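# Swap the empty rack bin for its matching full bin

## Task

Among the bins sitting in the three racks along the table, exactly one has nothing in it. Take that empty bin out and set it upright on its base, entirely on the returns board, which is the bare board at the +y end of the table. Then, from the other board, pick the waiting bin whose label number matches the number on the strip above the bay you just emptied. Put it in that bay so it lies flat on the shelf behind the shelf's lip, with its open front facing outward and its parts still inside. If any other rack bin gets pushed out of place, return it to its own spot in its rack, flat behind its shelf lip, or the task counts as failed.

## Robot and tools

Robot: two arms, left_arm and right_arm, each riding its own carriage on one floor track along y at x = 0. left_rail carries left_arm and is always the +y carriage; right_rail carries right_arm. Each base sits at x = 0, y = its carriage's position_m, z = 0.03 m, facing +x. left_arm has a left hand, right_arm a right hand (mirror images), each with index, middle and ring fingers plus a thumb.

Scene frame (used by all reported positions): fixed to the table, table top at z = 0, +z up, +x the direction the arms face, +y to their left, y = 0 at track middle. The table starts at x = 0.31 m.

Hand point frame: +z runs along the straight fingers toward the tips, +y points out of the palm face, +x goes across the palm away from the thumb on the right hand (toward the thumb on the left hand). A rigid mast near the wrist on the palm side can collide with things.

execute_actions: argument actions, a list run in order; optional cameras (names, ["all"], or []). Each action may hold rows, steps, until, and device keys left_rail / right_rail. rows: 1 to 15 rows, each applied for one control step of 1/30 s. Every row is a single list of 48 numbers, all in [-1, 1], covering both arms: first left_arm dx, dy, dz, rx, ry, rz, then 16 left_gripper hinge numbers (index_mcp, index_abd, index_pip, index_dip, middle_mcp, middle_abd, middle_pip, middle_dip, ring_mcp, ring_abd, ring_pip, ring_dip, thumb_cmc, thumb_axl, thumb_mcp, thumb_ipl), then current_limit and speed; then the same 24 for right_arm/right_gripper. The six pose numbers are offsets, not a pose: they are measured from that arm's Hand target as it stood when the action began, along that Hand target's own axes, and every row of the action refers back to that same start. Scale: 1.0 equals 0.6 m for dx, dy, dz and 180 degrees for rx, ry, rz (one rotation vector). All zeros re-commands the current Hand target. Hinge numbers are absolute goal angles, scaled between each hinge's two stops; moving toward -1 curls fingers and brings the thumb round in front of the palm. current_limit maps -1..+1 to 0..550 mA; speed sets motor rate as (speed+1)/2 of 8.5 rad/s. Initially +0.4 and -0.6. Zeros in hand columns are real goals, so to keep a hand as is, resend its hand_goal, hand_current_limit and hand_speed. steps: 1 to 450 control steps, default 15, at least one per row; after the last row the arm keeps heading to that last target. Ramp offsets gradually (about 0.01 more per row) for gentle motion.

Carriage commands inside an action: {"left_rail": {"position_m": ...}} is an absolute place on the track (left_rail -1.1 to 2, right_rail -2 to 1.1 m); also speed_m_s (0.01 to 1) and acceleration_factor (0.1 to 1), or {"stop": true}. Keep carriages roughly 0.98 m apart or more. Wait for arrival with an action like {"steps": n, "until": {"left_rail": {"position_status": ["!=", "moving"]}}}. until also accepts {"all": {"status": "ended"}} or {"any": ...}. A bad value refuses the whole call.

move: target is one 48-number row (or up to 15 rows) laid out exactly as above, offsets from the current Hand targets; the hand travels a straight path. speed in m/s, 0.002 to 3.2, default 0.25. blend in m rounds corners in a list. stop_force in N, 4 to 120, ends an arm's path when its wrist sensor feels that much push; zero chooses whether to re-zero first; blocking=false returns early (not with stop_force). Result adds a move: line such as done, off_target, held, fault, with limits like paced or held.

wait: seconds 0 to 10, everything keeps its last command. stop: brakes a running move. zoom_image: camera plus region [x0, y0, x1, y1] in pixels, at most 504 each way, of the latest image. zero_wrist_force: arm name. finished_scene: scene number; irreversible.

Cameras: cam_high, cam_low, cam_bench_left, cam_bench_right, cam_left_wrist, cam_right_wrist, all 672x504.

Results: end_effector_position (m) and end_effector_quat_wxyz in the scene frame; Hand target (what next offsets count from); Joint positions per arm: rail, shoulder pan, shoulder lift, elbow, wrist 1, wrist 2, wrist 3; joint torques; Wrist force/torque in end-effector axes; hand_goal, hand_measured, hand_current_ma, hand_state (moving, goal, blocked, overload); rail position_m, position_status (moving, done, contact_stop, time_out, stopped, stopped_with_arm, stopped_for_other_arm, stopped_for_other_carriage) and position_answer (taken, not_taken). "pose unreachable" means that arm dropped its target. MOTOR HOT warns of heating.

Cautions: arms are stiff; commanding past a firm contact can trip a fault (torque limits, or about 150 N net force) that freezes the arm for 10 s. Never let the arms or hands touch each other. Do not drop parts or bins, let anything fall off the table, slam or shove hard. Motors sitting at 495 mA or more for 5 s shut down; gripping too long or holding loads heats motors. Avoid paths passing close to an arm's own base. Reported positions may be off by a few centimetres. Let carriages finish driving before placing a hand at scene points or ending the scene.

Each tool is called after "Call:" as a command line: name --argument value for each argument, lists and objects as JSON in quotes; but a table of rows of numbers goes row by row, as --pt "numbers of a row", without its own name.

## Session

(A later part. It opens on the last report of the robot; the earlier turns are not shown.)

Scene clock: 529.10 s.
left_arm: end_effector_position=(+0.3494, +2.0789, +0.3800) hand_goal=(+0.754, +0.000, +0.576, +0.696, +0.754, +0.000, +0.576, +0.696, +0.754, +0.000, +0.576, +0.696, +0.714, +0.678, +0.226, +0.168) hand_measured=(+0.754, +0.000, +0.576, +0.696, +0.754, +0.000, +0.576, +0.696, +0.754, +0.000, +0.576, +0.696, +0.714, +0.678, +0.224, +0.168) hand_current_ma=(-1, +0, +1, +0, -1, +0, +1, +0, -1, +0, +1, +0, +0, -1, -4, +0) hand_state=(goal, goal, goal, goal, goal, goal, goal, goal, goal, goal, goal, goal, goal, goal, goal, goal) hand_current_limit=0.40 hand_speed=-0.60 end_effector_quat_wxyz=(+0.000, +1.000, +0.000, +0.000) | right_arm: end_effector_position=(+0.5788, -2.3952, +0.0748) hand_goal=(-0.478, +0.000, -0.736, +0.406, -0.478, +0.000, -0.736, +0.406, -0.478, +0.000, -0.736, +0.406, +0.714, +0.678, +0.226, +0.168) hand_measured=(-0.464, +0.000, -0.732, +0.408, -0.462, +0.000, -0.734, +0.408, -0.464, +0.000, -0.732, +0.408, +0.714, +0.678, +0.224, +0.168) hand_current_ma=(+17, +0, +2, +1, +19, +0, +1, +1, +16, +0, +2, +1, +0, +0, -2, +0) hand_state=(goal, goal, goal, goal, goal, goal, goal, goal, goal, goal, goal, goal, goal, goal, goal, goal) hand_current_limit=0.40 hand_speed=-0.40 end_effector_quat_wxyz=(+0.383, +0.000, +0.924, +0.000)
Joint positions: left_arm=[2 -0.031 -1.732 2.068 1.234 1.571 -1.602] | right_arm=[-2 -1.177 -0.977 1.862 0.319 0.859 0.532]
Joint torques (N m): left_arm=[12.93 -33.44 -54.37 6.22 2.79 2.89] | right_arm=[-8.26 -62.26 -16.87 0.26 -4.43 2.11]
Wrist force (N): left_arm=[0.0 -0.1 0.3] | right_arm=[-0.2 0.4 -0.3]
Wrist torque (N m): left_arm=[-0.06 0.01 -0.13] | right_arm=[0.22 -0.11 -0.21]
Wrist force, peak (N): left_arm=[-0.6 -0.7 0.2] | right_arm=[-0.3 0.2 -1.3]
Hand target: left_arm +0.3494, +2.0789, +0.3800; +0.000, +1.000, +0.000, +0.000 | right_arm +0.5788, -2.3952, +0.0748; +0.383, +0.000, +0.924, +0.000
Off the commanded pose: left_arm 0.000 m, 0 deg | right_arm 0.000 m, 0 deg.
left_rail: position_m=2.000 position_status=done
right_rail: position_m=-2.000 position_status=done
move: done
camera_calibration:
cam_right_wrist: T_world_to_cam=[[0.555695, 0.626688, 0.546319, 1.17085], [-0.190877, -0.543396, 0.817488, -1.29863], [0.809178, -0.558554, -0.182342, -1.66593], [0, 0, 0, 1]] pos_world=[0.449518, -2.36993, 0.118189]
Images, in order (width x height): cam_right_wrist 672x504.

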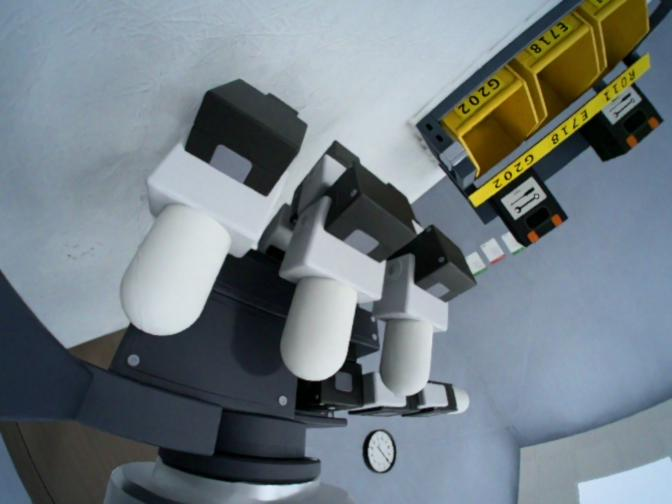

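Call:
execute_actions --actions '[{"left_rail":{"position_m":1.7},"steps":60,"until":{"left_rail":{"position_status":["!=","moving"]}}}]' --cameras '[]'

Call:
move --target '[0.229,-0.647,0.31,0,0,0,0.754,0,0.576,0.696,0.754,0,0.576,0.696,0.754,0,0.576,0.696,0.714,0.678,0.226,0.168,0.4,-0.6,0,0,0,0,0,0,-0.479,0,-0.737,0.406,-0.479,0,-0.737,0.406,-0.479,0,-0.737,0.406,0.714,0.678,0.226,0.168,0.4,-0.4]' --cameras '["cam_left_wrist"]'

Call:
zoom_image --camera "cam_left_wrist" --region '[20, 20, 300, 300]'

Call:
move --target '[-0.092,0,0.198,0,0.25,0,-0.479,0,-0.737,0.406,-0.479,0,-0.737,0.406,-0.479,0,-0.737,0.406,0.714,0.678,0.226,0.168,0.4,-0.4,0,0,0,0,0,0,-0.479,0,-0.737,0.406,-0.479,0,-0.737,0.406,-0.479,0,-0.737,0.406,0.714,0.678,0.226,0.168,0.4,-0.4]' --cameras '["cam_left_wrist"]'

Call:
zoom_image --camera "cam_left_wrist" --region '[0, 0, 280, 280]'

Scene clock: 586.83 s.
left_arm: end_effector_position=(+0.3494, +1.7792, +0.3800) hand_goal=(+0.754, +0.000, +0.576, +0.696, +0.754, +0.000, +0.576, +0.696, +0.754, +0.000, +0.576, +0.696, +0.714, +0.678, +0.226, +0.168) hand_measured=(+0.754, +0.000, +0.576, +0.696, +0.754, +0.000, +0.576, +0.696, +0.754, +0.000, +0.576, +0.696, +0.714, +0.678, +0.224, +0.168) hand_current_ma=(-1, +0, +1, +0, -1, +0, +1, +0, -1, +0, +1, +0, +0, -1, -4, +0) hand_state=(goal, goal, goal, goal, goal, goal, goal, goal, goal, goal, goal, goal, goal, goal, goal, goal) hand_current_limit=0.40 hand_speed=-0.60 end_effector_quat_wxyz=(+0.000, +1.000, +0.000, +0.000) | right_arm: end_effector_position=(+0.5788, -2.3952, +0.0747) hand_goal=(-0.478, +0.000, -0.736, +0.406, -0.478, +0.000, -0.736, +0.406, -0.478, +0.000, -0.736, +0.406, +0.714, +0.678, +0.226, +0.168) hand_measured=(-0.464, +0.000, -0.732, +0.408, -0.462, +0.000, -0.734, +0.408, -0.464, +0.000, -0.732, +0.408, +0.714, +0.678, +0.224, +0.168) hand_current_ma=(+16, +0, +2, +1, +19, +0, +1, +1, +16, +0, +2, +1, +0, +0, -2, +0) hand_state=(goal, goal, goal, goal, goal, goal, goal, goal, goal, goal, goal, goal, goal, goal, goal, goal) hand_current_limit=0.40 hand_speed=-0.40 end_effector_quat_wxyz=(+0.383, +0.000, +0.924, +0.000)
Joint positions: left_arm=[1.7 -0.031 -1.732 2.068 1.234 1.571 -1.602] | right_arm=[-2 -1.177 -0.977 1.862 0.319 0.859 0.532]
Joint torques (N m): left_arm=[0.18 -32.72 -51.62 6.14 1.45 2.93] | right_arm=[-10.67 -63.6 -16.8 0.27 -4.65 2.09]
Wrist force (N): left_arm=[-0.2 0.0 0.4] | right_arm=[-0.6 0.8 -0.6]
Wrist torque (N m): left_arm=[-0.06 0.04 -0.16] | right_arm=[0.30 -0.05 -0.23]
Wrist force, peak (N): left_arm=[-0.1 -2.2 0.0] | right_arm=[-0.6 0.7 -0.8]
Hand target: left_arm +0.3494, +1.7792, +0.3800; +0.000, +1.000, +0.000, +0.000 | right_arm +0.5788, -2.3952, +0.0748; +0.383, +0.000, +0.924, +0.000
Off the commanded pose: left_arm 0.000 m, 0 deg | right_arm 0.000 m, 0 deg.
left_rail: position_m=1.700 position_status=done
right_rail: position_m=-2.000 position_status=done
No camera images: "cameras" was empty.

Scene clock: 589.30 s.
left_arm: end_effector_position=(+0.4868, +2.1674, +0.1941) hand_goal=(+0.754, +0.000, +0.576, +0.696, +0.754, +0.000, +0.576, +0.696, +0.754, +0.000, +0.576, +0.696, +0.714, +0.678, +0.226, +0.168) hand_measured=(+0.754, +0.000, +0.576, +0.696, +0.754, +0.000, +0.576, +0.696, +0.754, +0.000, +0.576, +0.696, +0.714, +0.678, +0.224, +0.168) hand_current_ma=(-1, +0, +1, +0, -1, +0, +1, +0, -1, +0, +1, +0, +0, -1, -4, +0) hand_state=(goal, goal, goal, goal, goal, goal, goal, goal, goal, goal, goal, goal, goal, goal, goal, goal) hand_current_limit=0.40 hand_speed=-0.60 end_effector_quat_wxyz=(+0.000, +1.000, +0.000, +0.000) | right_arm: end_effector_position=(+0.5788, -2.3952, +0.0747) hand_goal=(-0.478, +0.000, -0.736, +0.406, -0.478, +0.000, -0.736, +0.406, -0.478, +0.000, -0.736, +0.406, +0.714, +0.678, +0.226, +0.168) hand_measured=(-0.464, +0.000, -0.732, +0.408, -0.462, +0.000, -0.734, +0.408, -0.464, +0.000, -0.732, +0.408, +0.714, +0.678, +0.224, +0.168) hand_current_ma=(+16, +0, +2, +1, +19, +0, +1, +1, +16, +0, +2, +1, +0, +0, -2, +0) hand_state=(goal, goal, goal, goal, goal, goal, goal, goal, goal, goal, goal, goal, goal, goal, goal, goal) hand_current_limit=0.40 hand_speed=-0.40 end_effector_quat_wxyz=(+0.383, +0.000, +0.924, +0.000)
Joint positions: left_arm=[1.7 0.628 -1.009 1.538 1.042 1.571 -0.943] | right_arm=[-2 -1.177 -0.977 1.862 0.319 0.859 0.532]
Joint torques (N m): left_arm=[14.82 -74.63 -50.28 6.36 3 3.12] | right_arm=[-9.08 -65.09 -16.41 0.1 -4.36 2.43]
Wrist force (N): left_arm=[-0.4 -0.2 0.1] | right_arm=[-0.1 0.3 -0.4]
Wrist torque (N m): left_arm=[-0.02 0.04 -0.15] | right_arm=[0.22 -0.11 -0.20]
Wrist force, peak (N): left_arm=[0.1 -1.9 1.0] | right_arm=[-0.3 0.8 -1.0]
Hand target: left_arm +0.4868, +2.1674, +0.1940; +0.000, +1.000, +0.000, +0.000 | right_arm +0.5788, -2.3952, +0.0748; +0.383, +0.000, +0.924, +0.000
Off the commanded pose: left_arm 0.000 m, 0 deg | right_arm 0.000 m, 0 deg.
left_rail: position_m=1.700 position_status=done
right_rail: position_m=-2.000 position_status=done
move: done
camera_calibration:
cam_left_wrist: T_world_to_cam=[[-0.781123, 0.624326, 0.00795909, -1.00486], [0.416947, 0.512088, 0.750947, -1.50804], [0.46476, 0.5899, -0.660315, -1.25109], [0, 0, 0, 1]] pos_world=[0.425314, 2.13763, 0.314342]
Images, in order (width x height): cam_left_wrist 672x504.

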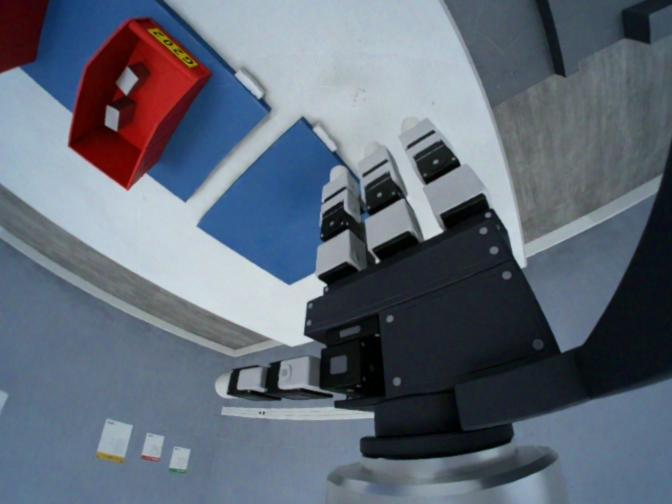

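Scaled by 1.800 from the camera's 672x504 image, which has a finer 960x720 frame.

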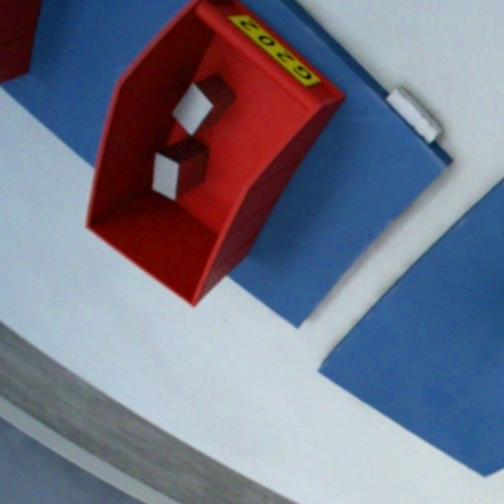

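Scene clock: 591.57 s.
left_arm: end_effector_position=(+0.4316, +2.1674, +0.0752) hand_goal=(-0.478, +0.000, -0.736, +0.406, -0.478, +0.000, -0.736, +0.406, -0.478, +0.000, -0.736, +0.406, +0.714, +0.678, +0.226, +0.168) hand_measured=(-0.462, +0.000, -0.732, +0.408, -0.464, +0.000, -0.734, +0.408, -0.464, +0.000, -0.732, +0.408, +0.714, +0.678, +0.224, +0.168) hand_current_ma=(+35, +0, +4, +4, +34, +0, +4, +4, +29, +0, +4, +4, +0, -1, -4, +0) hand_state=(goal, goal, goal, goal, goal, goal, goal, goal, goal, goal, goal, goal, goal, goal, goal, goal) hand_current_limit=0.40 hand_speed=-0.40 end_effector_quat_wxyz=(+0.000, +0.924, +0.000, +0.383) | right_arm: end_effector_position=(+0.5788, -2.3952, +0.0747) hand_goal=(-0.478, +0.000, -0.736, +0.406, -0.478, +0.000, -0.736, +0.406, -0.478, +0.000, -0.736, +0.406, +0.714, +0.678, +0.226, +0.168) hand_measured=(-0.464, +0.000, -0.732, +0.408, -0.462, +0.000, -0.734, +0.408, -0.464, +0.000, -0.732, +0.408, +0.714, +0.678, +0.224, +0.168) hand_current_ma=(+16, +0, +2, +1, +19, +0, +1, +1, +16, +0, +2, +1, +0, +0, -2, +0) hand_state=(goal, goal, goal, goal, goal, goal, goal, goal, goal, goal, goal, goal, goal, goal, goal, goal) hand_current_limit=0.40 hand_speed=-0.40 end_effector_quat_wxyz=(+0.383, +0.000, +0.924, +0.000)
Joint positions: left_arm=[1.7 0.866 -1.036 1.913 0.119 2.14 -0.877] | right_arm=[-2 -1.177 -0.977 1.862 0.319 0.859 0.532]
Joint torques (N m): left_arm=[12.31 -63.13 -11.99 -0.04 4.03 -3.69] | right_arm=[-11.04 -65.98 -15.49 0.52 -4.35 2.03]
Wrist force (N): left_arm=[-1.0 -0.4 -0.1] | right_arm=[-0.6 0.5 -0.3]
Wrist torque (N m): left_arm=[0.03 -0.05 0.24] | right_arm=[0.24 -0.05 -0.24]
Wrist force, peak (N): left_arm=[-2.1 -0.4 0.3] | right_arm=[-0.2 0.9 -0.8]
Hand target: left_arm +0.4316, +2.1674, +0.0752; +0.000, +0.924, +0.000, +0.383 | right_arm +0.5788, -2.3952, +0.0748; +0.383, +0.000, +0.924, +0.000
Off the commanded pose: left_arm 0.000 m, 0 deg | right_arm 0.000 m, 0 deg.
left_rail: position_m=1.700 position_status=done
right_rail: position_m=-2.000 position_status=done
move: done
camera_calibration:
cam_left_wrist: T_world_to_cam=[[-0.557924, 0.624371, -0.5467, -1.10176], [-0.236057, 0.512152, 0.825819, -1.11977], [0.795611, 0.589797, -0.138355, -1.48582], [0, 0, 0, 1]] pos_world=[0.303106, 2.13773, 0.11682]
Images, in order (width x height): cam_left_wrist 672x504.

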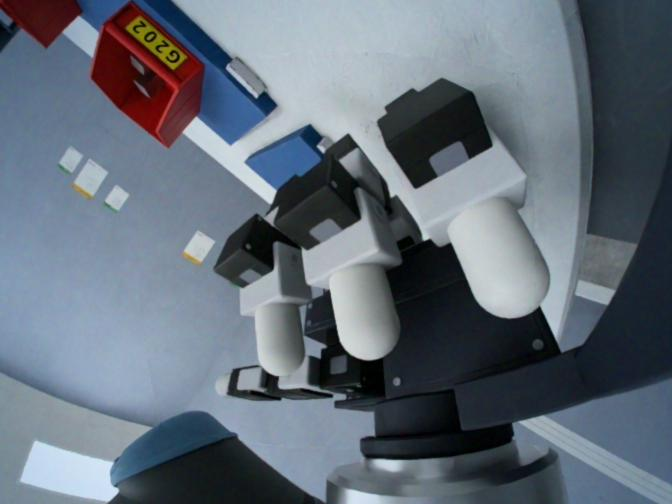

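Scaled by 1.800 from the camera's 672x504 image, which has a finer 960x720 frame.

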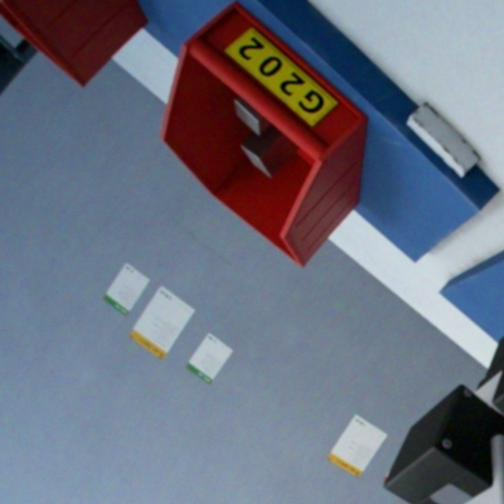

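Call:
move --target '[0,0,0,0,0,0,-0.479,0,-0.737,0.406,-0.479,0,-0.737,0.406,-0.479,0,-0.737,0.406,0.714,0.678,0.226,0.168,0.4,-0.4,-0.224,0.167,-0.295,0,0,-0.5,-0.945,0,0.577,0.696,0.548,0,-0.328,-0.261,0.548,0,-0.328,-0.261,-0.971,0.677,0.225,-0.265,0.4,-0.4]' --cameras '["cam_right_wrist","cam_bench_right"]'

Scene clock: 966.30 s.
left_arm: end_effector_position=(+0.4316, +2.1674, +0.0752) hand_goal=(-0.478, +0.000, -0.736, +0.406, -0.478, +0.000, -0.736, +0.406, -0.478, +0.000, -0.736, +0.406, +0.714, +0.678, +0.226, +0.168) hand_measured=(-0.462, +0.000, -0.732, +0.408, -0.464, +0.000, -0.734, +0.408, -0.464, +0.000, -0.732, +0.408, +0.714, +0.678, +0.224, +0.168) hand_current_ma=(+35, +0, +4, +4, +34, +0, +4, +4, +29, +0, +4, +4, +0, -1, -4, +0) hand_state=(goal, goal, goal, goal, goal, goal, goal, goal, goal, goal, goal, goal, goal, goal, goal, goal) hand_current_limit=0.40 hand_speed=-0.40 end_effector_quat_wxyz=(+0.000, +0.924, +0.000, +0.383) | right_arm: end_effector_position=(+0.5487, -2.2950, +0.2949) hand_goal=(-0.944, +0.000, +0.578, +0.696, +0.548, +0.000, -0.328, -0.260, +0.548, +0.000, -0.328, -0.260, -0.970, +0.678, +0.226, -0.264) hand_measured=(-0.934, -0.060, +0.576, +0.694, +0.546, +0.000, -0.328, -0.256, +0.546, +0.000, -0.328, -0.256, -0.230, +0.684, +0.228, -0.262) hand_current_ma=(+11, -109, -1, +0, -1, +0, +0, +2, -1, +0, +0, +2, +385, +6, +1, +2) hand_state=(goal, blocked, goal, goal, goal, goal, goal, goal, goal, goal, goal, goal, blocked, goal, goal, goal) hand_current_limit=0.40 hand_speed=-0.40 end_effector_quat_wxyz=(-0.271, +0.653, -0.653, +0.271)
Joint positions: left_arm=[1.7 0.866 -1.036 1.913 0.119 2.14 -0.877] | right_arm=[-2 -0.961 -1.425 1.835 0.64 0.952 -0.791]
Joint torques (N m): left_arm=[13.94 -65.82 -12.52 -0.08 4.01 -3.83] | right_arm=[12.5 -59.41 -47.33 6.57 1.93 -1.74]
Wrist force (N): left_arm=[-1.0 -0.3 -0.1] | right_arm=[0.0 -0.6 -0.6]
Wrist torque (N m): left_arm=[0.04 -0.05 0.23] | right_arm=[0.16 -0.10 -0.11]
Wrist force, peak (N): left_arm=[-1.5 -0.1 0.0] | right_arm=[-3.8 1.7 -5.2]
Hand target: left_arm +0.4316, +2.1674, +0.0752; +0.000, +0.924, +0.000, +0.383 | right_arm +0.5487, -2.2950, +0.2949; -0.271, +0.653, -0.653, +0.271
Off the commanded pose: left_arm 0.000 m, 0 deg | right_arm 0.000 m, 0 deg.
left_rail: position_m=1.700 position_status=done
right_rail: position_m=-2.000 position_status=done
move: done
camera_calibration:
cam_right_wrist: T_world_to_cam=[[-0.438204, 0.779419, -0.447754, 2.19359], [-0.119991, 0.442947, 0.888482, 0.773851], [0.890831, 0.443063, -0.100577, 0.684308], [0, 0, 0, 1]] pos_world=[0.444493, -2.35569, 0.363464]
Images, in order (width x height): cam_bench_right 672x504, cam_right_wrist 672x504.

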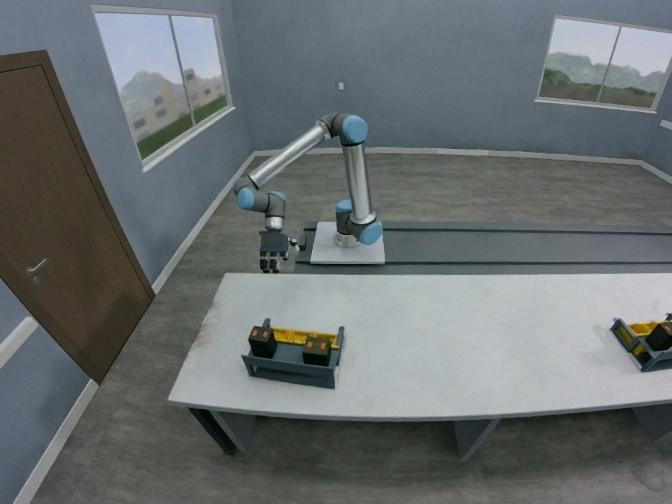

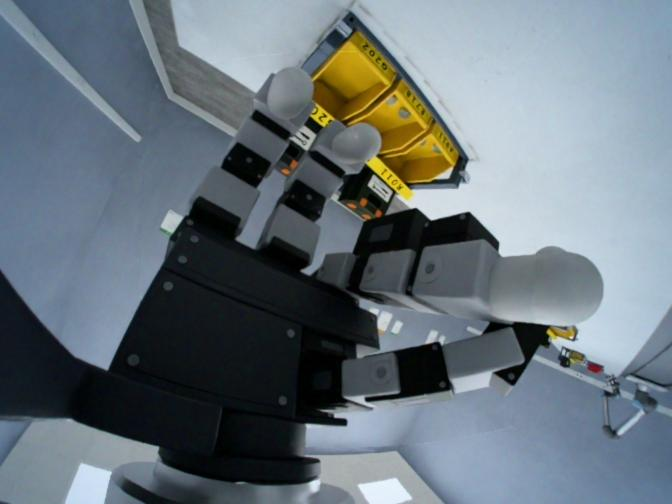

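Call:
execute_actions --actions '[{"rows":[[0,0,0,0,0,0,-0.479,0,-0.737,0.406,-0.479,0,-0.737,0.406,-0.479,0,-0.737,0.406,0.714,0.678,0.226,0.168,0.4,-0.4,0,0,0,0,0,0,0.754,0,0.577,0.696,0.548,0,-0.328,-0.261,0.548,0,-0.328,-0.261,-0.230,0.677,0.225,-0.265,0.4,-0.4]],"steps":30},{"rows":[[0,0,0,0,0,0,-0.479,0,-0.737,0.406,-0.479,0,-0.737,0.406,-0.479,0,-0.737,0.406,0.714,0.678,0.226,0.168,0.4,-0.4,0,0,0,0,0,0,0.754,0,0.577,0.696,0.548,0,-0.328,-0.261,0.548,0,-0.328,-0.261,-0.971,0.677,0.225,-0.265,0.4,-0.4]],"steps":30},{"rows":[[0,0,0,0,0,0,-0.479,0,-0.737,0.406,-0.479,0,-0.737,0.406,-0.479,0,-0.737,0.406,0.714,0.678,0.226,0.168,0.4,-0.4,0,0,0,0,0,0,-0.945,0,0.577,0.696,0.548,0,-0.328,-0.261,0.548,0,-0.328,-0.261,-0.971,0.677,0.225,-0.265,0.4,-0.4]],"steps":45}]' --cameras '["cam_right_wrist"]'

Scene clock: 980.90 s.
left_arm: end_effector_position=(+0.4316, +2.1674, +0.0752) hand_goal=(-0.478, +0.000, -0.736, +0.406, -0.478, +0.000, -0.736, +0.406, -0.478, +0.000, -0.736, +0.406, +0.714, +0.678, +0.226, +0.168) hand_measured=(-0.462, +0.000, -0.732, +0.408, -0.464, +0.000, -0.734, +0.408, -0.464, +0.000, -0.732, +0.408, +0.714, +0.678, +0.224, +0.168) hand_current_ma=(+35, +0, +4, +4, +34, +0, +4, +4, +29, +0, +4, +4, +0, -1, -4, +0) hand_state=(goal, goal, goal, goal, goal, goal, goal, goal, goal, goal, goal, goal, goal, goal, goal, goal) hand_current_limit=0.40 hand_speed=-0.40 end_effector_quat_wxyz=(+0.000, +0.924, +0.000, +0.383) | right_arm: end_effector_position=(+0.5487, -2.2949, +0.2949) hand_goal=(-0.944, +0.000, +0.578, +0.696, +0.548, +0.000, -0.328, -0.260, +0.548, +0.000, -0.328, -0.260, -0.970, +0.678, +0.226, -0.264) hand_measured=(-0.924, -0.002, +0.578, +0.694, +0.546, +0.000, -0.328, -0.256, +0.546, +0.000, -0.328, -0.256, -0.964, +0.680, +0.226, -0.262) hand_current_ma=(+30, -1, +0, +0, -1, +0, +0, +2, -1, +0, +0, +2, +6, +1, +0, +1) hand_state=(blocked, goal, goal, goal, goal, goal, goal, goal, goal, goal, goal, goal, goal, goal, goal, goal) hand_current_limit=0.40 hand_speed=-0.40 end_effector_quat_wxyz=(-0.271, +0.653, -0.653, +0.271)
Joint positions: left_arm=[1.7 0.866 -1.036 1.913 0.119 2.14 -0.877] | right_arm=[-2 -0.961 -1.425 1.835 0.64 0.952 -0.792]
Joint torques (N m): left_arm=[13.51 -70.43 -11.63 -0.03 3.99 -3.81] | right_arm=[9.93 -57.85 -44.36 6.07 1.32 -1.06]
Wrist force (N): left_arm=[-0.9 -0.2 0.0] | right_arm=[-0.6 -0.2 -1.0]
Wrist torque (N m): left_arm=[0.05 -0.06 0.24] | right_arm=[0.24 -0.04 -0.12]
Wrist force, peak (N): left_arm=[-1.5 -0.4 0.0] | right_arm=[-0.6 -0.9 -1.1]
Hand target: left_arm +0.4316, +2.1674, +0.0752; +0.000, +0.924, +0.000, +0.383 | right_arm +0.5487, -2.2950, +0.2949; -0.271, +0.653, -0.653, +0.271
Off the commanded pose: left_arm 0.000 m, 0 deg | right_arm 0.000 m, 0 deg.
left_rail: position_m=1.700 position_status=done
right_rail: position_m=-2.000 position_status=done
camera_calibration:
cam_right_wrist: T_world_to_cam=[[-0.438336, 0.779291, -0.447847, 2.19338], [-0.120016, 0.443057, 0.888424, 0.774143], [0.890762, 0.443177, -0.100681, 0.684645], [0, 0, 0, 1]] pos_world=[0.444493, -2.35569, 0.363464]
Images, in order (width x height): cam_right_wrist 672x504.

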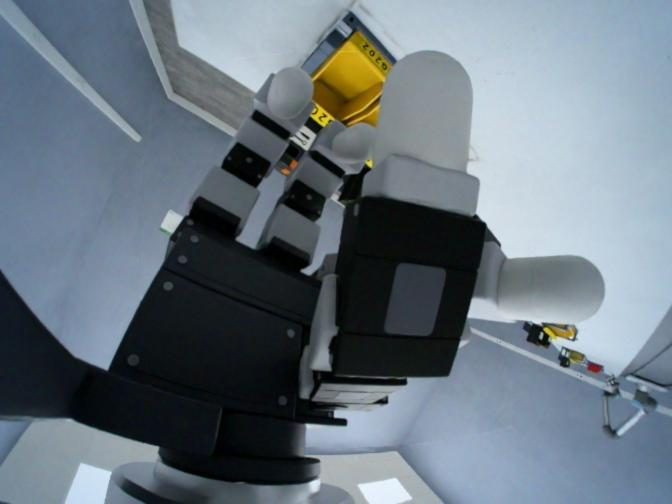

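Call:
move --target '[0,0,0,0,0,0,-0.479,0,-0.737,0.406,-0.479,0,-0.737,0.406,-0.479,0,-0.737,0.406,0.714,0.678,0.226,0.168,0.4,-0.4,-0.062,-0.0514,0.5108,0.1111,0.0254,0.0178,-0.945,0,0.577,0.696,0.548,0,-0.328,-0.261,0.548,0,-0.328,-0.261,-0.971,0.677,0.225,-0.265,0.4,-0.4]' --speed 0.15 --cameras '["cam_right_wrist","cam_bench_right"]'

Call:
zoom_image --camera "cam_right_wrist" --region '[200, 0, 560, 300]'

Call:
zoom_image --camera "cam_bench_right" --region '[200, 260, 400, 400]'

Scene clock: 1017.07 s.
left_arm: end_effector_position=(+0.4316, +2.1674, +0.0752) hand_goal=(-0.478, +0.000, -0.736, +0.406, -0.478, +0.000, -0.736, +0.406, -0.478, +0.000, -0.736, +0.406, +0.714, +0.678, +0.226, +0.168) hand_measured=(-0.462, +0.000, -0.732, +0.408, -0.464, +0.000, -0.734, +0.408, -0.464, +0.000, -0.732, +0.408, +0.714, +0.678, +0.224, +0.168) hand_current_ma=(+35, +0, +4, +4, +34, +0, +4, +4, +29, +0, +4, +4, +0, -1, -4, +0) hand_state=(goal, goal, goal, goal, goal, goal, goal, goal, goal, goal, goal, goal, goal, goal, goal, goal) hand_current_limit=0.40 hand_speed=-0.40 end_effector_quat_wxyz=(+0.000, +0.924, +0.000, +0.383) | right_arm: end_effector_position=(+0.7872, -2.2578, +0.1001) hand_goal=(-0.944, +0.000, +0.578, +0.696, +0.548, +0.000, -0.328, -0.260, +0.548, +0.000, -0.328, -0.260, -0.970, +0.678, +0.226, -0.264) hand_measured=(-0.926, -0.002, +0.578, +0.694, +0.544, +0.000, -0.328, -0.256, +0.544, +0.000, -0.328, -0.256, -0.964, +0.680, +0.226, -0.262) hand_current_ma=(+25, -1, +0, +0, -2, +0, +0, +2, -2, +0, +0, +2, +6, +1, +0, +1) hand_state=(goal, goal, goal, goal, goal, goal, goal, goal, goal, goal, goal, goal, goal, goal, goal, goal) hand_current_limit=0.40 hand_speed=-0.40 end_effector_quat_wxyz=(+0.361, -0.567, +0.625, -0.398)
Joint positions: left_arm=[1.7 0.866 -1.036 1.913 0.119 2.14 -0.877] | right_arm=[-2 -0.683 -1.131 1.857 -0.216 1.045 -0.274]
Joint torques (N m): left_arm=[12.99 -74.17 -12.07 0.07 4.03 -3.72] | right_arm=[15.1 -62.14 -41.49 -3.21 2.69 1.39]
Wrist force (N): left_arm=[-1.3 -0.2 -0.1] | right_arm=[0.0 -0.4 -1.1]
Wrist torque (N m): left_arm=[0.05 -0.02 0.21] | right_arm=[0.19 -0.08 -0.27]
Wrist force, peak (N): left_arm=[-1.4 -0.5 0.4] | right_arm=[-0.2 -0.3 -1.9]
Hand target: left_arm +0.4316, +2.1674, +0.0752; +0.000, +0.924, +0.000, +0.383 | right_arm +0.7872, -2.2578, +0.1001; +0.361, -0.567, +0.625, -0.398
Off the commanded pose: left_arm 0.000 m, 0 deg | right_arm 0.000 m, 0 deg.
left_rail: position_m=1.700 position_status=done
right_rail: position_m=-2.000 position_status=done
move: done
camera_calibration:
cam_right_wrist: T_world_to_cam=[[-0.182039, 0.800657, -0.570798, 2.04056], [-0.371985, 0.48128, 0.793723, 1.25349], [0.910214, 0.356817, 0.210221, 0.194746], [0, 0, 0, 1]] pos_world=[0.660481, -2.30656, 0.128888]
Images, in order (width x height): cam_bench_right 672x504, cam_right_wrist 672x504.

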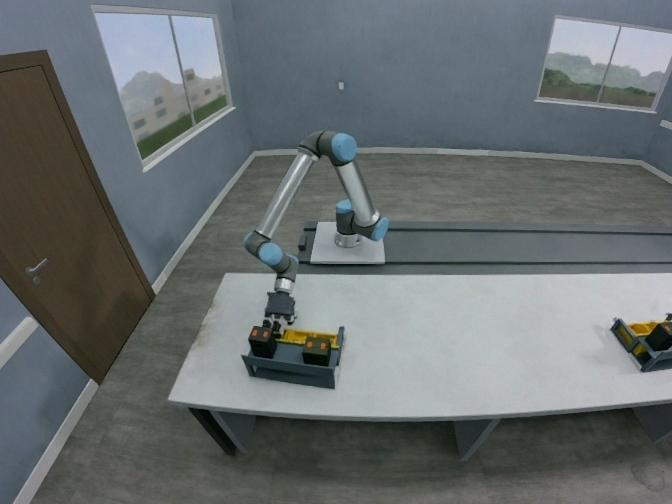

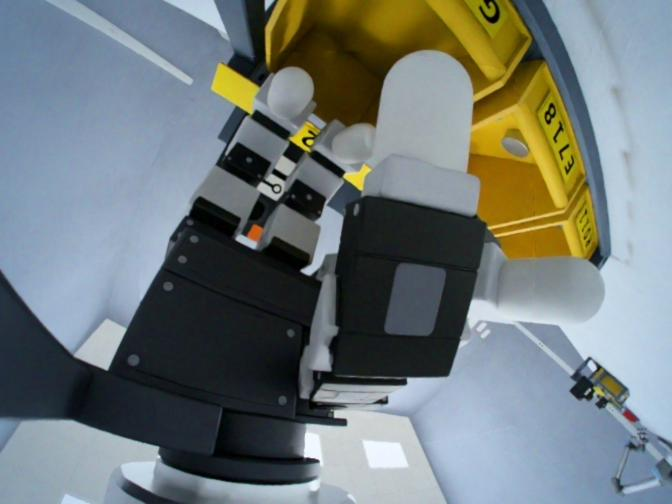

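Scaled by 1.400 from the camera's 672x504 image, which has a finer 960x720 frame.

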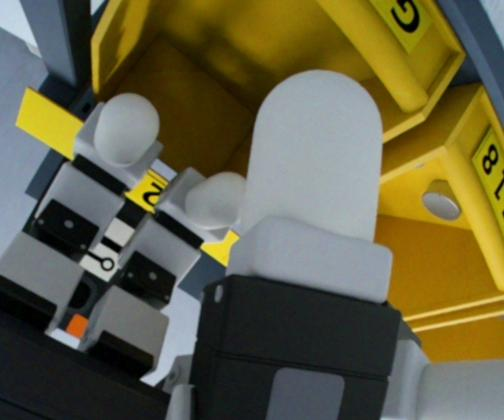

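Scaled by 2.520.

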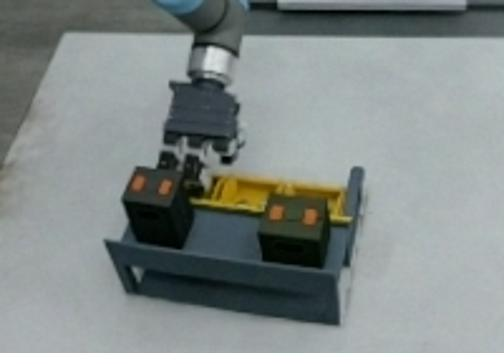

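Call:
zoom_image --camera "cam_right_wrist" --region '[440, 0, 620, 150]'

Call:
zoom_image --camera "cam_right_wrist" --region '[200, 0, 400, 150]'

Scaled by 2.800 from the camera's 672x504 image, which has a finer 960x720 frame.

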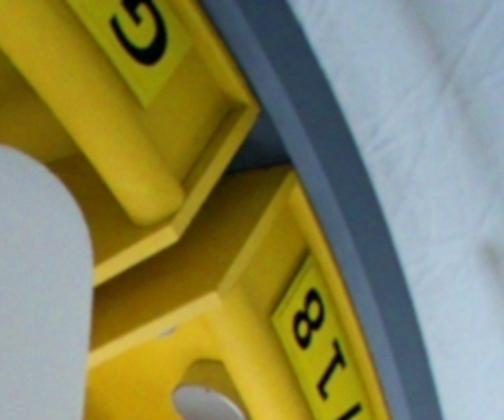

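Scaled by 2.520 from the camera's 672x504 image, which has a finer 960x720 frame.

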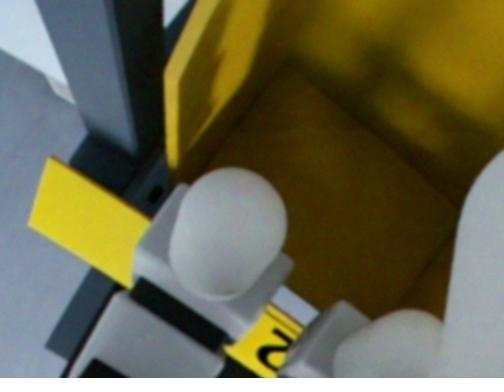

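Call:
move --target '[0,0,0,0,0,0,-0.479,0,-0.737,0.406,-0.479,0,-0.737,0.406,-0.479,0,-0.737,0.406,0.714,0.678,0.226,0.168,0.4,-0.4,0,0.0604,0.0282,0,0,0,-0.945,0,0.577,0.696,0.548,0,-0.328,-0.261,0.548,0,-0.328,-0.261,-0.971,0.677,0.225,-0.265,0.4,-0.4]' --speed 0.1 --cameras '["cam_right_wrist"]'

Call:
zoom_image --camera "cam_right_wrist" --region '[200, 0, 560, 300]'

Scene clock: 1114.67 s.
left_arm: end_effector_position=(+0.4316, +2.1674, +0.0752) hand_goal=(-0.478, +0.000, -0.736, +0.406, -0.478, +0.000, -0.736, +0.406, -0.478, +0.000, -0.736, +0.406, +0.714, +0.678, +0.226, +0.168) hand_measured=(-0.462, +0.000, -0.732, +0.408, -0.464, +0.000, -0.734, +0.408, -0.464, +0.000, -0.732, +0.408, +0.714, +0.678, +0.224, +0.168) hand_current_ma=(+35, +0, +4, +4, +34, +0, +4, +4, +29, +0, +4, +4, +0, -1, -4, +0) hand_state=(goal, goal, goal, goal, goal, goal, goal, goal, goal, goal, goal, goal, goal, goal, goal, goal) hand_current_limit=0.40 hand_speed=-0.40 end_effector_quat_wxyz=(+0.000, +0.924, +0.000, +0.383) | right_arm: end_effector_position=(+0.7873, -2.2578, +0.0601) hand_goal=(-0.944, +0.000, +0.578, +0.696, +0.548, +0.000, -0.328, -0.260, +0.548, +0.000, -0.328, -0.260, -0.970, +0.678, +0.226, -0.264) hand_measured=(-0.926, -0.002, +0.578, +0.694, +0.544, +0.000, -0.328, -0.256, +0.544, +0.000, -0.328, -0.256, -0.964, +0.680, +0.226, -0.262) hand_current_ma=(+23, -1, +0, +0, -3, +0, +0, +2, -2, +0, +0, +2, +6, +1, +0, +1) hand_state=(goal, goal, goal, goal, goal, goal, goal, goal, goal, goal, goal, goal, goal, goal, goal, goal) hand_current_limit=0.40 hand_speed=-0.40 end_effector_quat_wxyz=(+0.361, -0.567, +0.624, -0.398)
Joint positions: left_arm=[1.7 0.866 -1.036 1.913 0.119 2.14 -0.877] | right_arm=[-2 -0.683 -1.084 1.875 -0.281 1.045 -0.273]
Joint torques (N m): left_arm=[13 -76.4 -12.57 0.01 4.02 -3.71] | right_arm=[9.06 -60.17 -22.9 -3.31 2.25 1.7]
Wrist force (N): left_arm=[-0.8 -0.4 0.2] | right_arm=[0.0 -0.2 -1.1]
Wrist torque (N m): left_arm=[0.00 -0.07 0.26] | right_arm=[0.20 -0.07 -0.26]
Wrist force, peak (N): left_arm=[-1.5 -0.5 0.1] | right_arm=[0.1 -1.4 -0.8]
Hand target: left_arm +0.4316, +2.1674, +0.0752; +0.000, +0.924, +0.000, +0.383 | right_arm +0.7873, -2.2578, +0.0601; +0.361, -0.567, +0.625, -0.398
Off the commanded pose: left_arm 0.000 m, 0 deg | right_arm 0.000 m, 0 deg.
left_rail: position_m=1.700 position_status=done
right_rail: position_m=-2.000 position_status=done
move: done
camera_calibration:
cam_right_wrist: T_world_to_cam=[[-0.182048, 0.800642, -0.570816, 2.01772], [-0.372023, 0.481281, 0.793705, 1.2853], [0.910196, 0.356849, 0.210241, 0.203148], [0, 0, 0, 1]] pos_world=[0.660581, -2.30656, 0.0888877]
Images, in order (width x height): cam_right_wrist 672x504.

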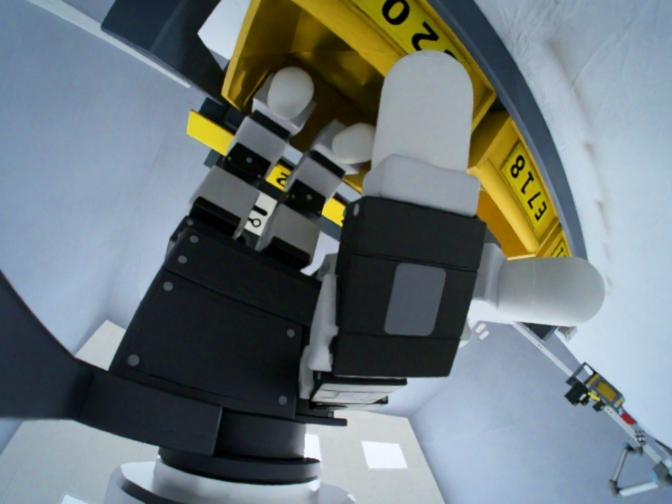

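Scaled by 1.400 from the camera's 672x504 image, which has a finer 960x720 frame.

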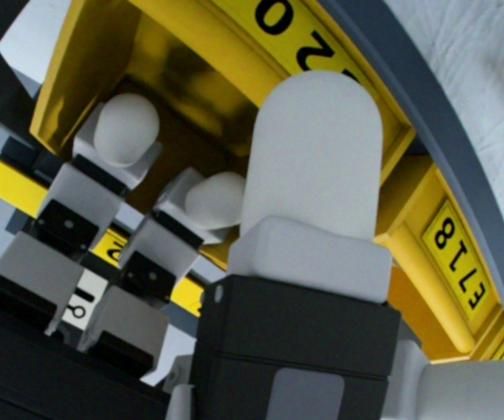

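Call:
move --target '[0,0,0,0,0,0,-0.479,0,-0.737,0.406,-0.479,0,-0.737,0.406,-0.479,0,-0.737,0.406,0.714,0.678,0.226,0.168,0.4,-0.4,0,0.0407,0.0153,0,0,0,-0.945,0,0.577,0.696,0.548,0,-0.328,-0.261,0.548,0,-0.328,-0.261,-0.971,0.677,0.225,-0.265,0.4,-0.4]' --speed 0.04 --stop_force 12 --cameras '["cam_right_wrist"]'

Call:
zoom_image --camera "cam_right_wrist" --region '[200, 0, 560, 300]'

Scene clock: 1139.83 s.
left_arm: end_effector_position=(+0.4316, +2.1674, +0.0752) hand_goal=(-0.478, +0.000, -0.736, +0.406, -0.478, +0.000, -0.736, +0.406, -0.478, +0.000, -0.736, +0.406, +0.714, +0.678, +0.226, +0.168) hand_measured=(-0.462, +0.000, -0.732, +0.408, -0.464, +0.000, -0.734, +0.408, -0.464, +0.000, -0.732, +0.408, +0.714, +0.678, +0.224, +0.168) hand_current_ma=(+35, +0, +4, +4, +34, +0, +4, +4, +29, +0, +4, +4, +0, -1, -4, +0) hand_state=(goal, goal, goal, goal, goal, goal, goal, goal, goal, goal, goal, goal, goal, goal, goal, goal) hand_current_limit=0.40 hand_speed=-0.40 end_effector_quat_wxyz=(+0.000, +0.924, +0.000, +0.383) | right_arm: end_effector_position=(+0.7862, -2.2576, +0.0469) hand_goal=(-0.944, +0.000, +0.578, +0.696, +0.548, +0.000, -0.328, -0.260, +0.548, +0.000, -0.328, -0.260, -0.970, +0.678, +0.226, -0.264) hand_measured=(-0.938, -0.002, +0.578, +0.694, +0.544, +0.000, -0.328, -0.256, +0.544, +0.000, -0.328, -0.256, -0.964, +0.680, +0.226, -0.262) hand_current_ma=(+4, -1, +0, +0, -2, +0, +0, +2, -2, +0, +0, +2, +6, +1, +0, +1) hand_state=(goal, goal, goal, goal, goal, goal, goal, goal, goal, goal, goal, goal, goal, goal, goal, goal) hand_current_limit=0.40 hand_speed=-0.40 end_effector_quat_wxyz=(+0.361, -0.567, +0.625, -0.398)
Joint positions: left_arm=[1.7 0.866 -1.036 1.913 0.119 2.14 -0.877] | right_arm=[-2 -0.684 -1.069 1.883 -0.303 1.045 -0.274]
Joint torques (N m): left_arm=[13.17 -80.12 -12.34 0.13 4.06 -3.77] | right_arm=[12.87 -82.22 -38.12 4.22 2.91 1.58]
Wrist force (N): left_arm=[-1.2 -0.4 0.3] | right_arm=[0.0 0.1 -1.0]
Wrist torque (N m): left_arm=[0.00 -0.03 0.23] | right_arm=[0.25 -0.08 -0.16]
Wrist force, peak (N): left_arm=[-1.4 -0.3 -0.3] | right_arm=[-1.1 -11.5 -19.4]
Hand target: left_arm +0.4316, +2.1674, +0.0752; +0.000, +0.924, +0.000, +0.383 | right_arm +0.7862, -2.2576, +0.0469; +0.361, -0.567, +0.625, -0.398 (not the last commanded pose)
Off the commanded pose: left_arm 0.000 m, 0 deg | right_arm 0.013 m, 0 deg.
left_rail: position_m=1.700 position_status=done
right_rail: position_m=-2.000 position_status=done
move: contact (right_arm)
camera_calibration:
cam_right_wrist: T_world_to_cam=[[-0.182039, 0.800657, -0.570798, 2.00987], [-0.371985, 0.48128, 0.793723, 1.29528], [0.910214, 0.356817, 0.210221, 0.206677], [0, 0, 0, 1]] pos_world=[0.659581, -2.30636, 0.0756879]
Images, in order (width x height): cam_right_wrist 672x504.

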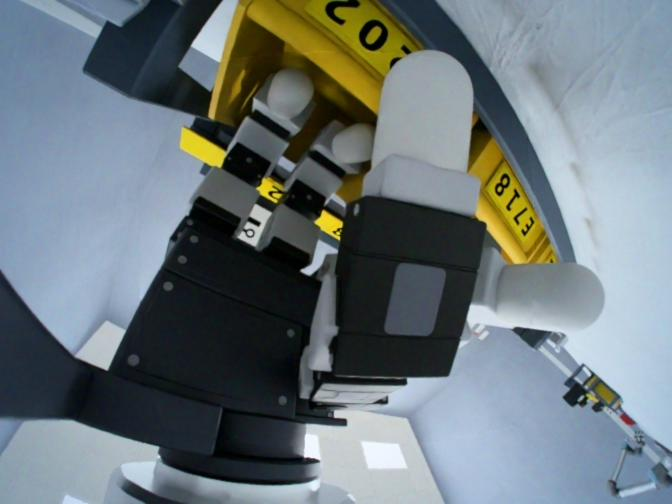

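Scaled by 1.400 from the camera's 672x504 image, which has a finer 960x720 frame.

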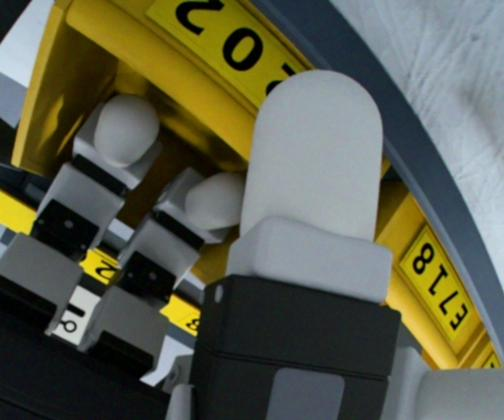

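Call:
move --target '[0,0,0,0,0,0,-0.479,0,-0.737,0.406,-0.479,0,-0.737,0.406,-0.479,0,-0.737,0.406,0.714,0.678,0.226,0.168,0.4,-0.4,0,-0.0298,-0.0465,0,0,0,-0.945,0,0.577,0.696,0.548,0,-0.328,-0.261,0.548,0,-0.328,-0.261,-0.971,0.677,0.225,-0.265,0.4,-0.4]' --speed 0.08

Call:
execute_actions --actions '[{"rows":[[0,0,0,0,0,0,-0.479,0,-0.737,0.406,-0.479,0,-0.737,0.406,-0.479,0,-0.737,0.406,0.714,0.678,0.226,0.168,0.4,-0.4,0,0,0,0,0,0,-0.945,0,0.577,0.696,0.589,0,-0.241,-0.565,0.589,0,-0.241,-0.565,-0.971,0.677,0.056,-0.319,0.4,-0.4]],"steps":30}]' --cameras '["cam_right_wrist"]'

Call:
zoom_image --camera "cam_right_wrist" --region '[200, 0, 560, 300]'

Scene clock: 1248.13 s.
left_arm: end_effector_position=(+0.4316, +2.1674, +0.0752) hand_goal=(-0.478, +0.000, -0.736, +0.406, -0.478, +0.000, -0.736, +0.406, -0.478, +0.000, -0.736, +0.406, +0.714, +0.678, +0.226, +0.168) hand_measured=(-0.462, +0.000, -0.732, +0.408, -0.464, +0.000, -0.734, +0.408, -0.464, +0.000, -0.732, +0.408, +0.714, +0.678, +0.224, +0.168) hand_current_ma=(+35, +0, +4, +4, +34, +0, +4, +4, +29, +0, +4, +4, +0, -1, -4, +0) hand_state=(goal, goal, goal, goal, goal, goal, goal, goal, goal, goal, goal, goal, goal, goal, goal, goal) hand_current_limit=0.40 hand_speed=-0.40 end_effector_quat_wxyz=(+0.000, +0.924, +0.000, +0.383) | right_arm: end_effector_position=(+0.7686, -2.2559, +0.0748) hand_goal=(-0.944, +0.000, +0.578, +0.696, +0.548, +0.000, -0.328, -0.260, +0.548, +0.000, -0.328, -0.260, -0.970, +0.678, +0.226, -0.264) hand_measured=(-0.938, -0.002, +0.578, +0.694, +0.544, +0.000, -0.328, -0.256, +0.544, +0.000, -0.328, -0.256, -0.964, +0.680, +0.226, -0.262) hand_current_ma=(+4, -1, +0, +0, -3, +0, +0, +2, -2, +0, +0, +2, +6, +1, +0, +1) hand_state=(goal, goal, goal, goal, goal, goal, goal, goal, goal, goal, goal, goal, goal, goal, goal, goal) hand_current_limit=0.40 hand_speed=-0.40 end_effector_quat_wxyz=(+0.361, -0.567, +0.625, -0.398)
Joint positions: left_arm=[1.7 0.866 -1.036 1.913 0.119 2.14 -0.877] | right_arm=[-2 -0.7 -1.124 1.906 -0.267 1.031 -0.283]
Joint torques (N m): left_arm=[13.2 -81.04 -12.2 0.02 3.87 -3.82] | right_arm=[-10.38 -78.77 -23.02 4.17 -3.46 -1.47]
Wrist force (N): left_arm=[-0.9 -0.3 0.0] | right_arm=[0.3 0.5 -1.0]
Wrist torque (N m): left_arm=[0.04 -0.07 0.25] | right_arm=[0.27 -0.12 -0.06]
Wrist force, peak (N): left_arm=[-1.4 -0.4 0.3] | right_arm=[0.2 0.1 -1.6]
Hand target: left_arm +0.4316, +2.1674, +0.0752; +0.000, +0.924, +0.000, +0.383 | right_arm +0.7686, -2.2559, +0.0749; +0.361, -0.567, +0.625, -0.398
Off the commanded pose: left_arm 0.000 m, 0 deg | right_arm 0.000 m, 0 deg.
left_rail: position_m=1.700 position_status=done
right_rail: position_m=-2.000 position_status=done
move: done

Scene clock: 1249.33 s.
left_arm: end_effector_position=(+0.4316, +2.1674, +0.0752) hand_goal=(-0.478, +0.000, -0.736, +0.406, -0.478, +0.000, -0.736, +0.406, -0.478, +0.000, -0.736, +0.406, +0.714, +0.678, +0.226, +0.168) hand_measured=(-0.462, +0.000, -0.732, +0.408, -0.464, +0.000, -0.734, +0.408, -0.464, +0.000, -0.732, +0.408, +0.714, +0.678, +0.224, +0.168) hand_current_ma=(+35, +0, +4, +4, +34, +0, +4, +4, +29, +0, +4, +4, +0, -1, -4, +0) hand_state=(goal, goal, goal, goal, goal, goal, goal, goal, goal, goal, goal, goal, goal, goal, goal, goal) hand_current_limit=0.40 hand_speed=-0.40 end_effector_quat_wxyz=(+0.000, +0.924, +0.000, +0.383) | right_arm: end_effector_position=(+0.7686, -2.2559, +0.0749) hand_goal=(-0.944, +0.000, +0.578, +0.696, +0.590, +0.000, -0.240, -0.564, +0.590, +0.000, -0.240, -0.564, -0.970, +0.678, +0.056, -0.318) hand_measured=(-0.938, -0.002, +0.578, +0.694, +0.574, +0.000, -0.242, -0.560, +0.576, +0.000, -0.242, -0.560, -0.964, +0.680, +0.058, -0.314) hand_current_ma=(+4, -1, +0, +0, -21, +0, -1, +2, -18, +0, -1, +2, +6, +1, +2, +3) hand_state=(goal, goal, goal, goal, goal, goal, goal, goal, goal, goal, goal, goal, goal, goal, goal, goal) hand_current_limit=0.40 hand_speed=-0.40 end_effector_quat_wxyz=(+0.361, -0.567, +0.625, -0.398)
Joint positions: left_arm=[1.7 0.866 -1.036 1.913 0.119 2.14 -0.877] | right_arm=[-2 -0.7 -1.124 1.906 -0.267 1.031 -0.283]
Joint torques (N m): left_arm=[11.73 -81.59 -11.93 0.25 3.85 -3.72] | right_arm=[-9.74 -81.05 -23.67 4.31 -3.29 -1.35]
Wrist force (N): left_arm=[-1.1 -0.3 0.0] | right_arm=[0.1 0.6 -1.0]
Wrist torque (N m): left_arm=[0.03 -0.04 0.24] | right_arm=[0.28 -0.09 -0.07]
Wrist force, peak (N): left_arm=[-1.3 -0.7 -0.1] | right_arm=[0.4 0.2 -1.3]
Hand target: left_arm +0.4316, +2.1674, +0.0752; +0.000, +0.924, +0.000, +0.383 | right_arm +0.7686, -2.2559, +0.0749; +0.361, -0.567, +0.625, -0.398
Off the commanded pose: left_arm 0.000 m, 0 deg | right_arm 0.000 m, 0 deg.
left_rail: position_m=1.700 position_status=done
right_rail: position_m=-2.000 position_status=done
camera_calibration:
cam_right_wrist: T_world_to_cam=[[-0.182039, 0.800657, -0.570798, 2.02121], [-0.371985, 0.48128, 0.793723, 1.26573], [0.910214, 0.356817, 0.210221, 0.216316], [0, 0, 0, 1]] pos_world=[0.641881, -2.30466, 0.103588]
Images, in order (width x height): cam_right_wrist 672x504.

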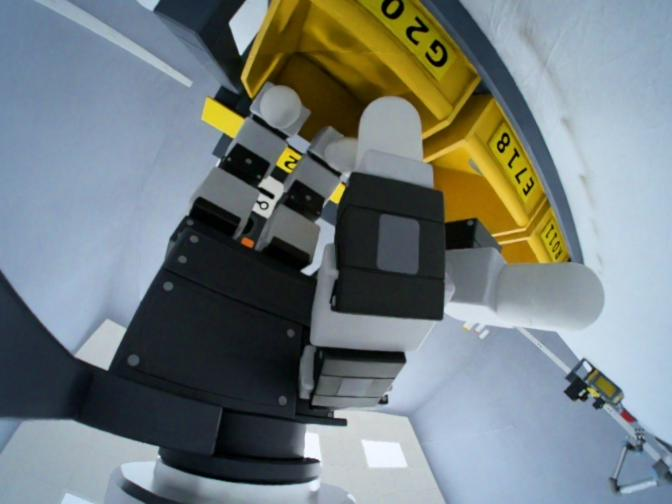

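Scaled by 1.400 from the camera's 672x504 image, which has a finer 960x720 frame.

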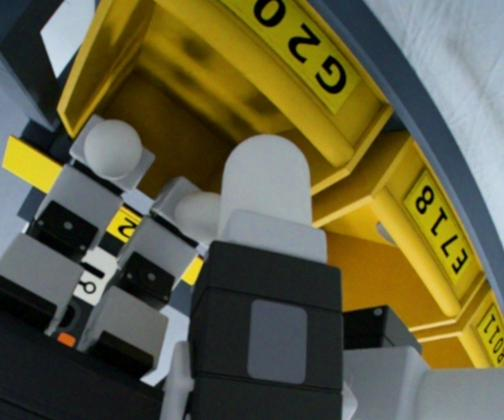

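Call:
move --target '[0,0,0,0,0,0,-0.479,0,-0.737,0.406,-0.479,0,-0.737,0.406,-0.479,0,-0.737,0.406,0.714,0.678,0.226,0.168,0.4,-0.4,0,0.0728,0.0293,0,0,0,-0.945,0,0.577,0.696,0.589,0,-0.241,-0.565,0.589,0,-0.241,-0.565,-0.971,0.677,0.056,-0.319,0.4,-0.4]' --speed 0.04 --stop_force 10 --cameras '["cam_right_wrist"]'

Call:
zoom_image --camera "cam_right_wrist" --region '[200, 0, 560, 300]'

Scene clock: 1269.10 s.
left_arm: end_effector_position=(+0.4316, +2.1674, +0.0752) hand_goal=(-0.478, +0.000, -0.736, +0.406, -0.478, +0.000, -0.736, +0.406, -0.478, +0.000, -0.736, +0.406, +0.714, +0.678, +0.226, +0.168) hand_measured=(-0.462, +0.000, -0.732, +0.408, -0.464, +0.000, -0.734, +0.408, -0.464, +0.000, -0.732, +0.408, +0.714, +0.678, +0.224, +0.168) hand_current_ma=(+35, +0, +4, +4, +34, +0, +4, +4, +29, +0, +4, +4, +0, -1, -4, +0) hand_state=(goal, goal, goal, goal, goal, goal, goal, goal, goal, goal, goal, goal, goal, goal, goal, goal) hand_current_limit=0.40 hand_speed=-0.40 end_effector_quat_wxyz=(+0.000, +0.924, +0.000, +0.383) | right_arm: end_effector_position=(+0.7661, -2.2557, +0.0302) hand_goal=(-0.944, +0.000, +0.578, +0.696, +0.590, +0.000, -0.240, -0.564, +0.590, +0.000, -0.240, -0.564, -0.970, +0.678, +0.056, -0.318) hand_measured=(-0.944, -0.002, +0.578, +0.694, +0.574, +0.000, -0.242, -0.560, +0.576, +0.000, -0.242, -0.560, -0.964, +0.680, +0.058, -0.314) hand_current_ma=(+0, -1, +0, +0, -20, +0, -1, +2, -18, +0, -1, +2, +6, +1, +1, +3) hand_state=(goal, goal, goal, goal, goal, goal, goal, goal, goal, goal, goal, goal, goal, goal, goal, goal) hand_current_limit=0.40 hand_speed=-0.40 end_effector_quat_wxyz=(+0.361, -0.567, +0.625, -0.398)
Joint positions: left_arm=[1.7 0.866 -1.036 1.913 0.119 2.14 -0.877] | right_arm=[-2 -0.702 -1.07 1.928 -0.343 1.029 -0.284]
Joint torques (N m): left_arm=[12.57 -82.04 -12.44 0.02 3.7 -3.75] | right_arm=[10.31 -80.1 -37.46 4.28 2.41 -0.46]
Wrist force (N): left_arm=[-1.0 -0.1 0.0] | right_arm=[0.1 0.4 -1.8]
Wrist torque (N m): left_arm=[0.06 -0.04 0.23] | right_arm=[0.31 -0.14 -0.07]
Wrist force, peak (N): left_arm=[-1.4 -0.2 0.2] | right_arm=[0.2 -10.3 -11.5]
Hand target: left_arm +0.4316, +2.1674, +0.0752; +0.000, +0.924, +0.000, +0.383 | right_arm +0.7662, -2.2556, +0.0302; +0.361, -0.567, +0.625, -0.398 (not the last commanded pose)
Off the commanded pose: left_arm 0.000 m, 0 deg | right_arm 0.002 m, 0 deg.
left_rail: position_m=1.700 position_status=done
right_rail: position_m=-2.000 position_status=done
move: contact (right_arm)
camera_calibration:
cam_right_wrist: T_world_to_cam=[[-0.182039, 0.800657, -0.570798, 1.9951], [-0.371985, 0.48128, 0.793723, 1.30023], [0.910214, 0.356817, 0.210221, 0.227826], [0, 0, 0, 1]] pos_world=[0.639481, -2.30446, 0.0588879]
Images, in order (width x height): cam_right_wrist 672x504.

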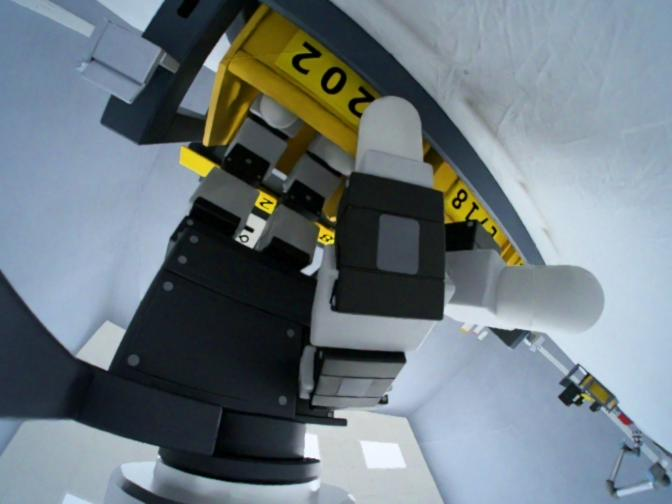

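Scaled by 1.400 from the camera's 672x504 image, which has a finer 960x720 frame.

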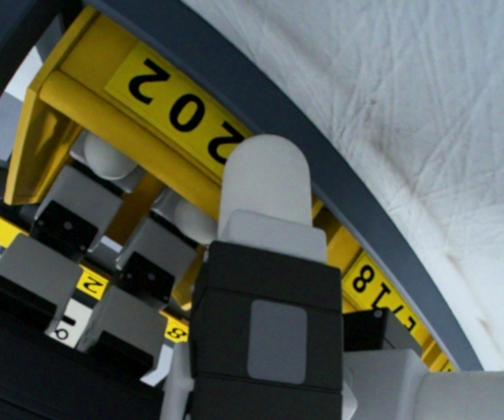

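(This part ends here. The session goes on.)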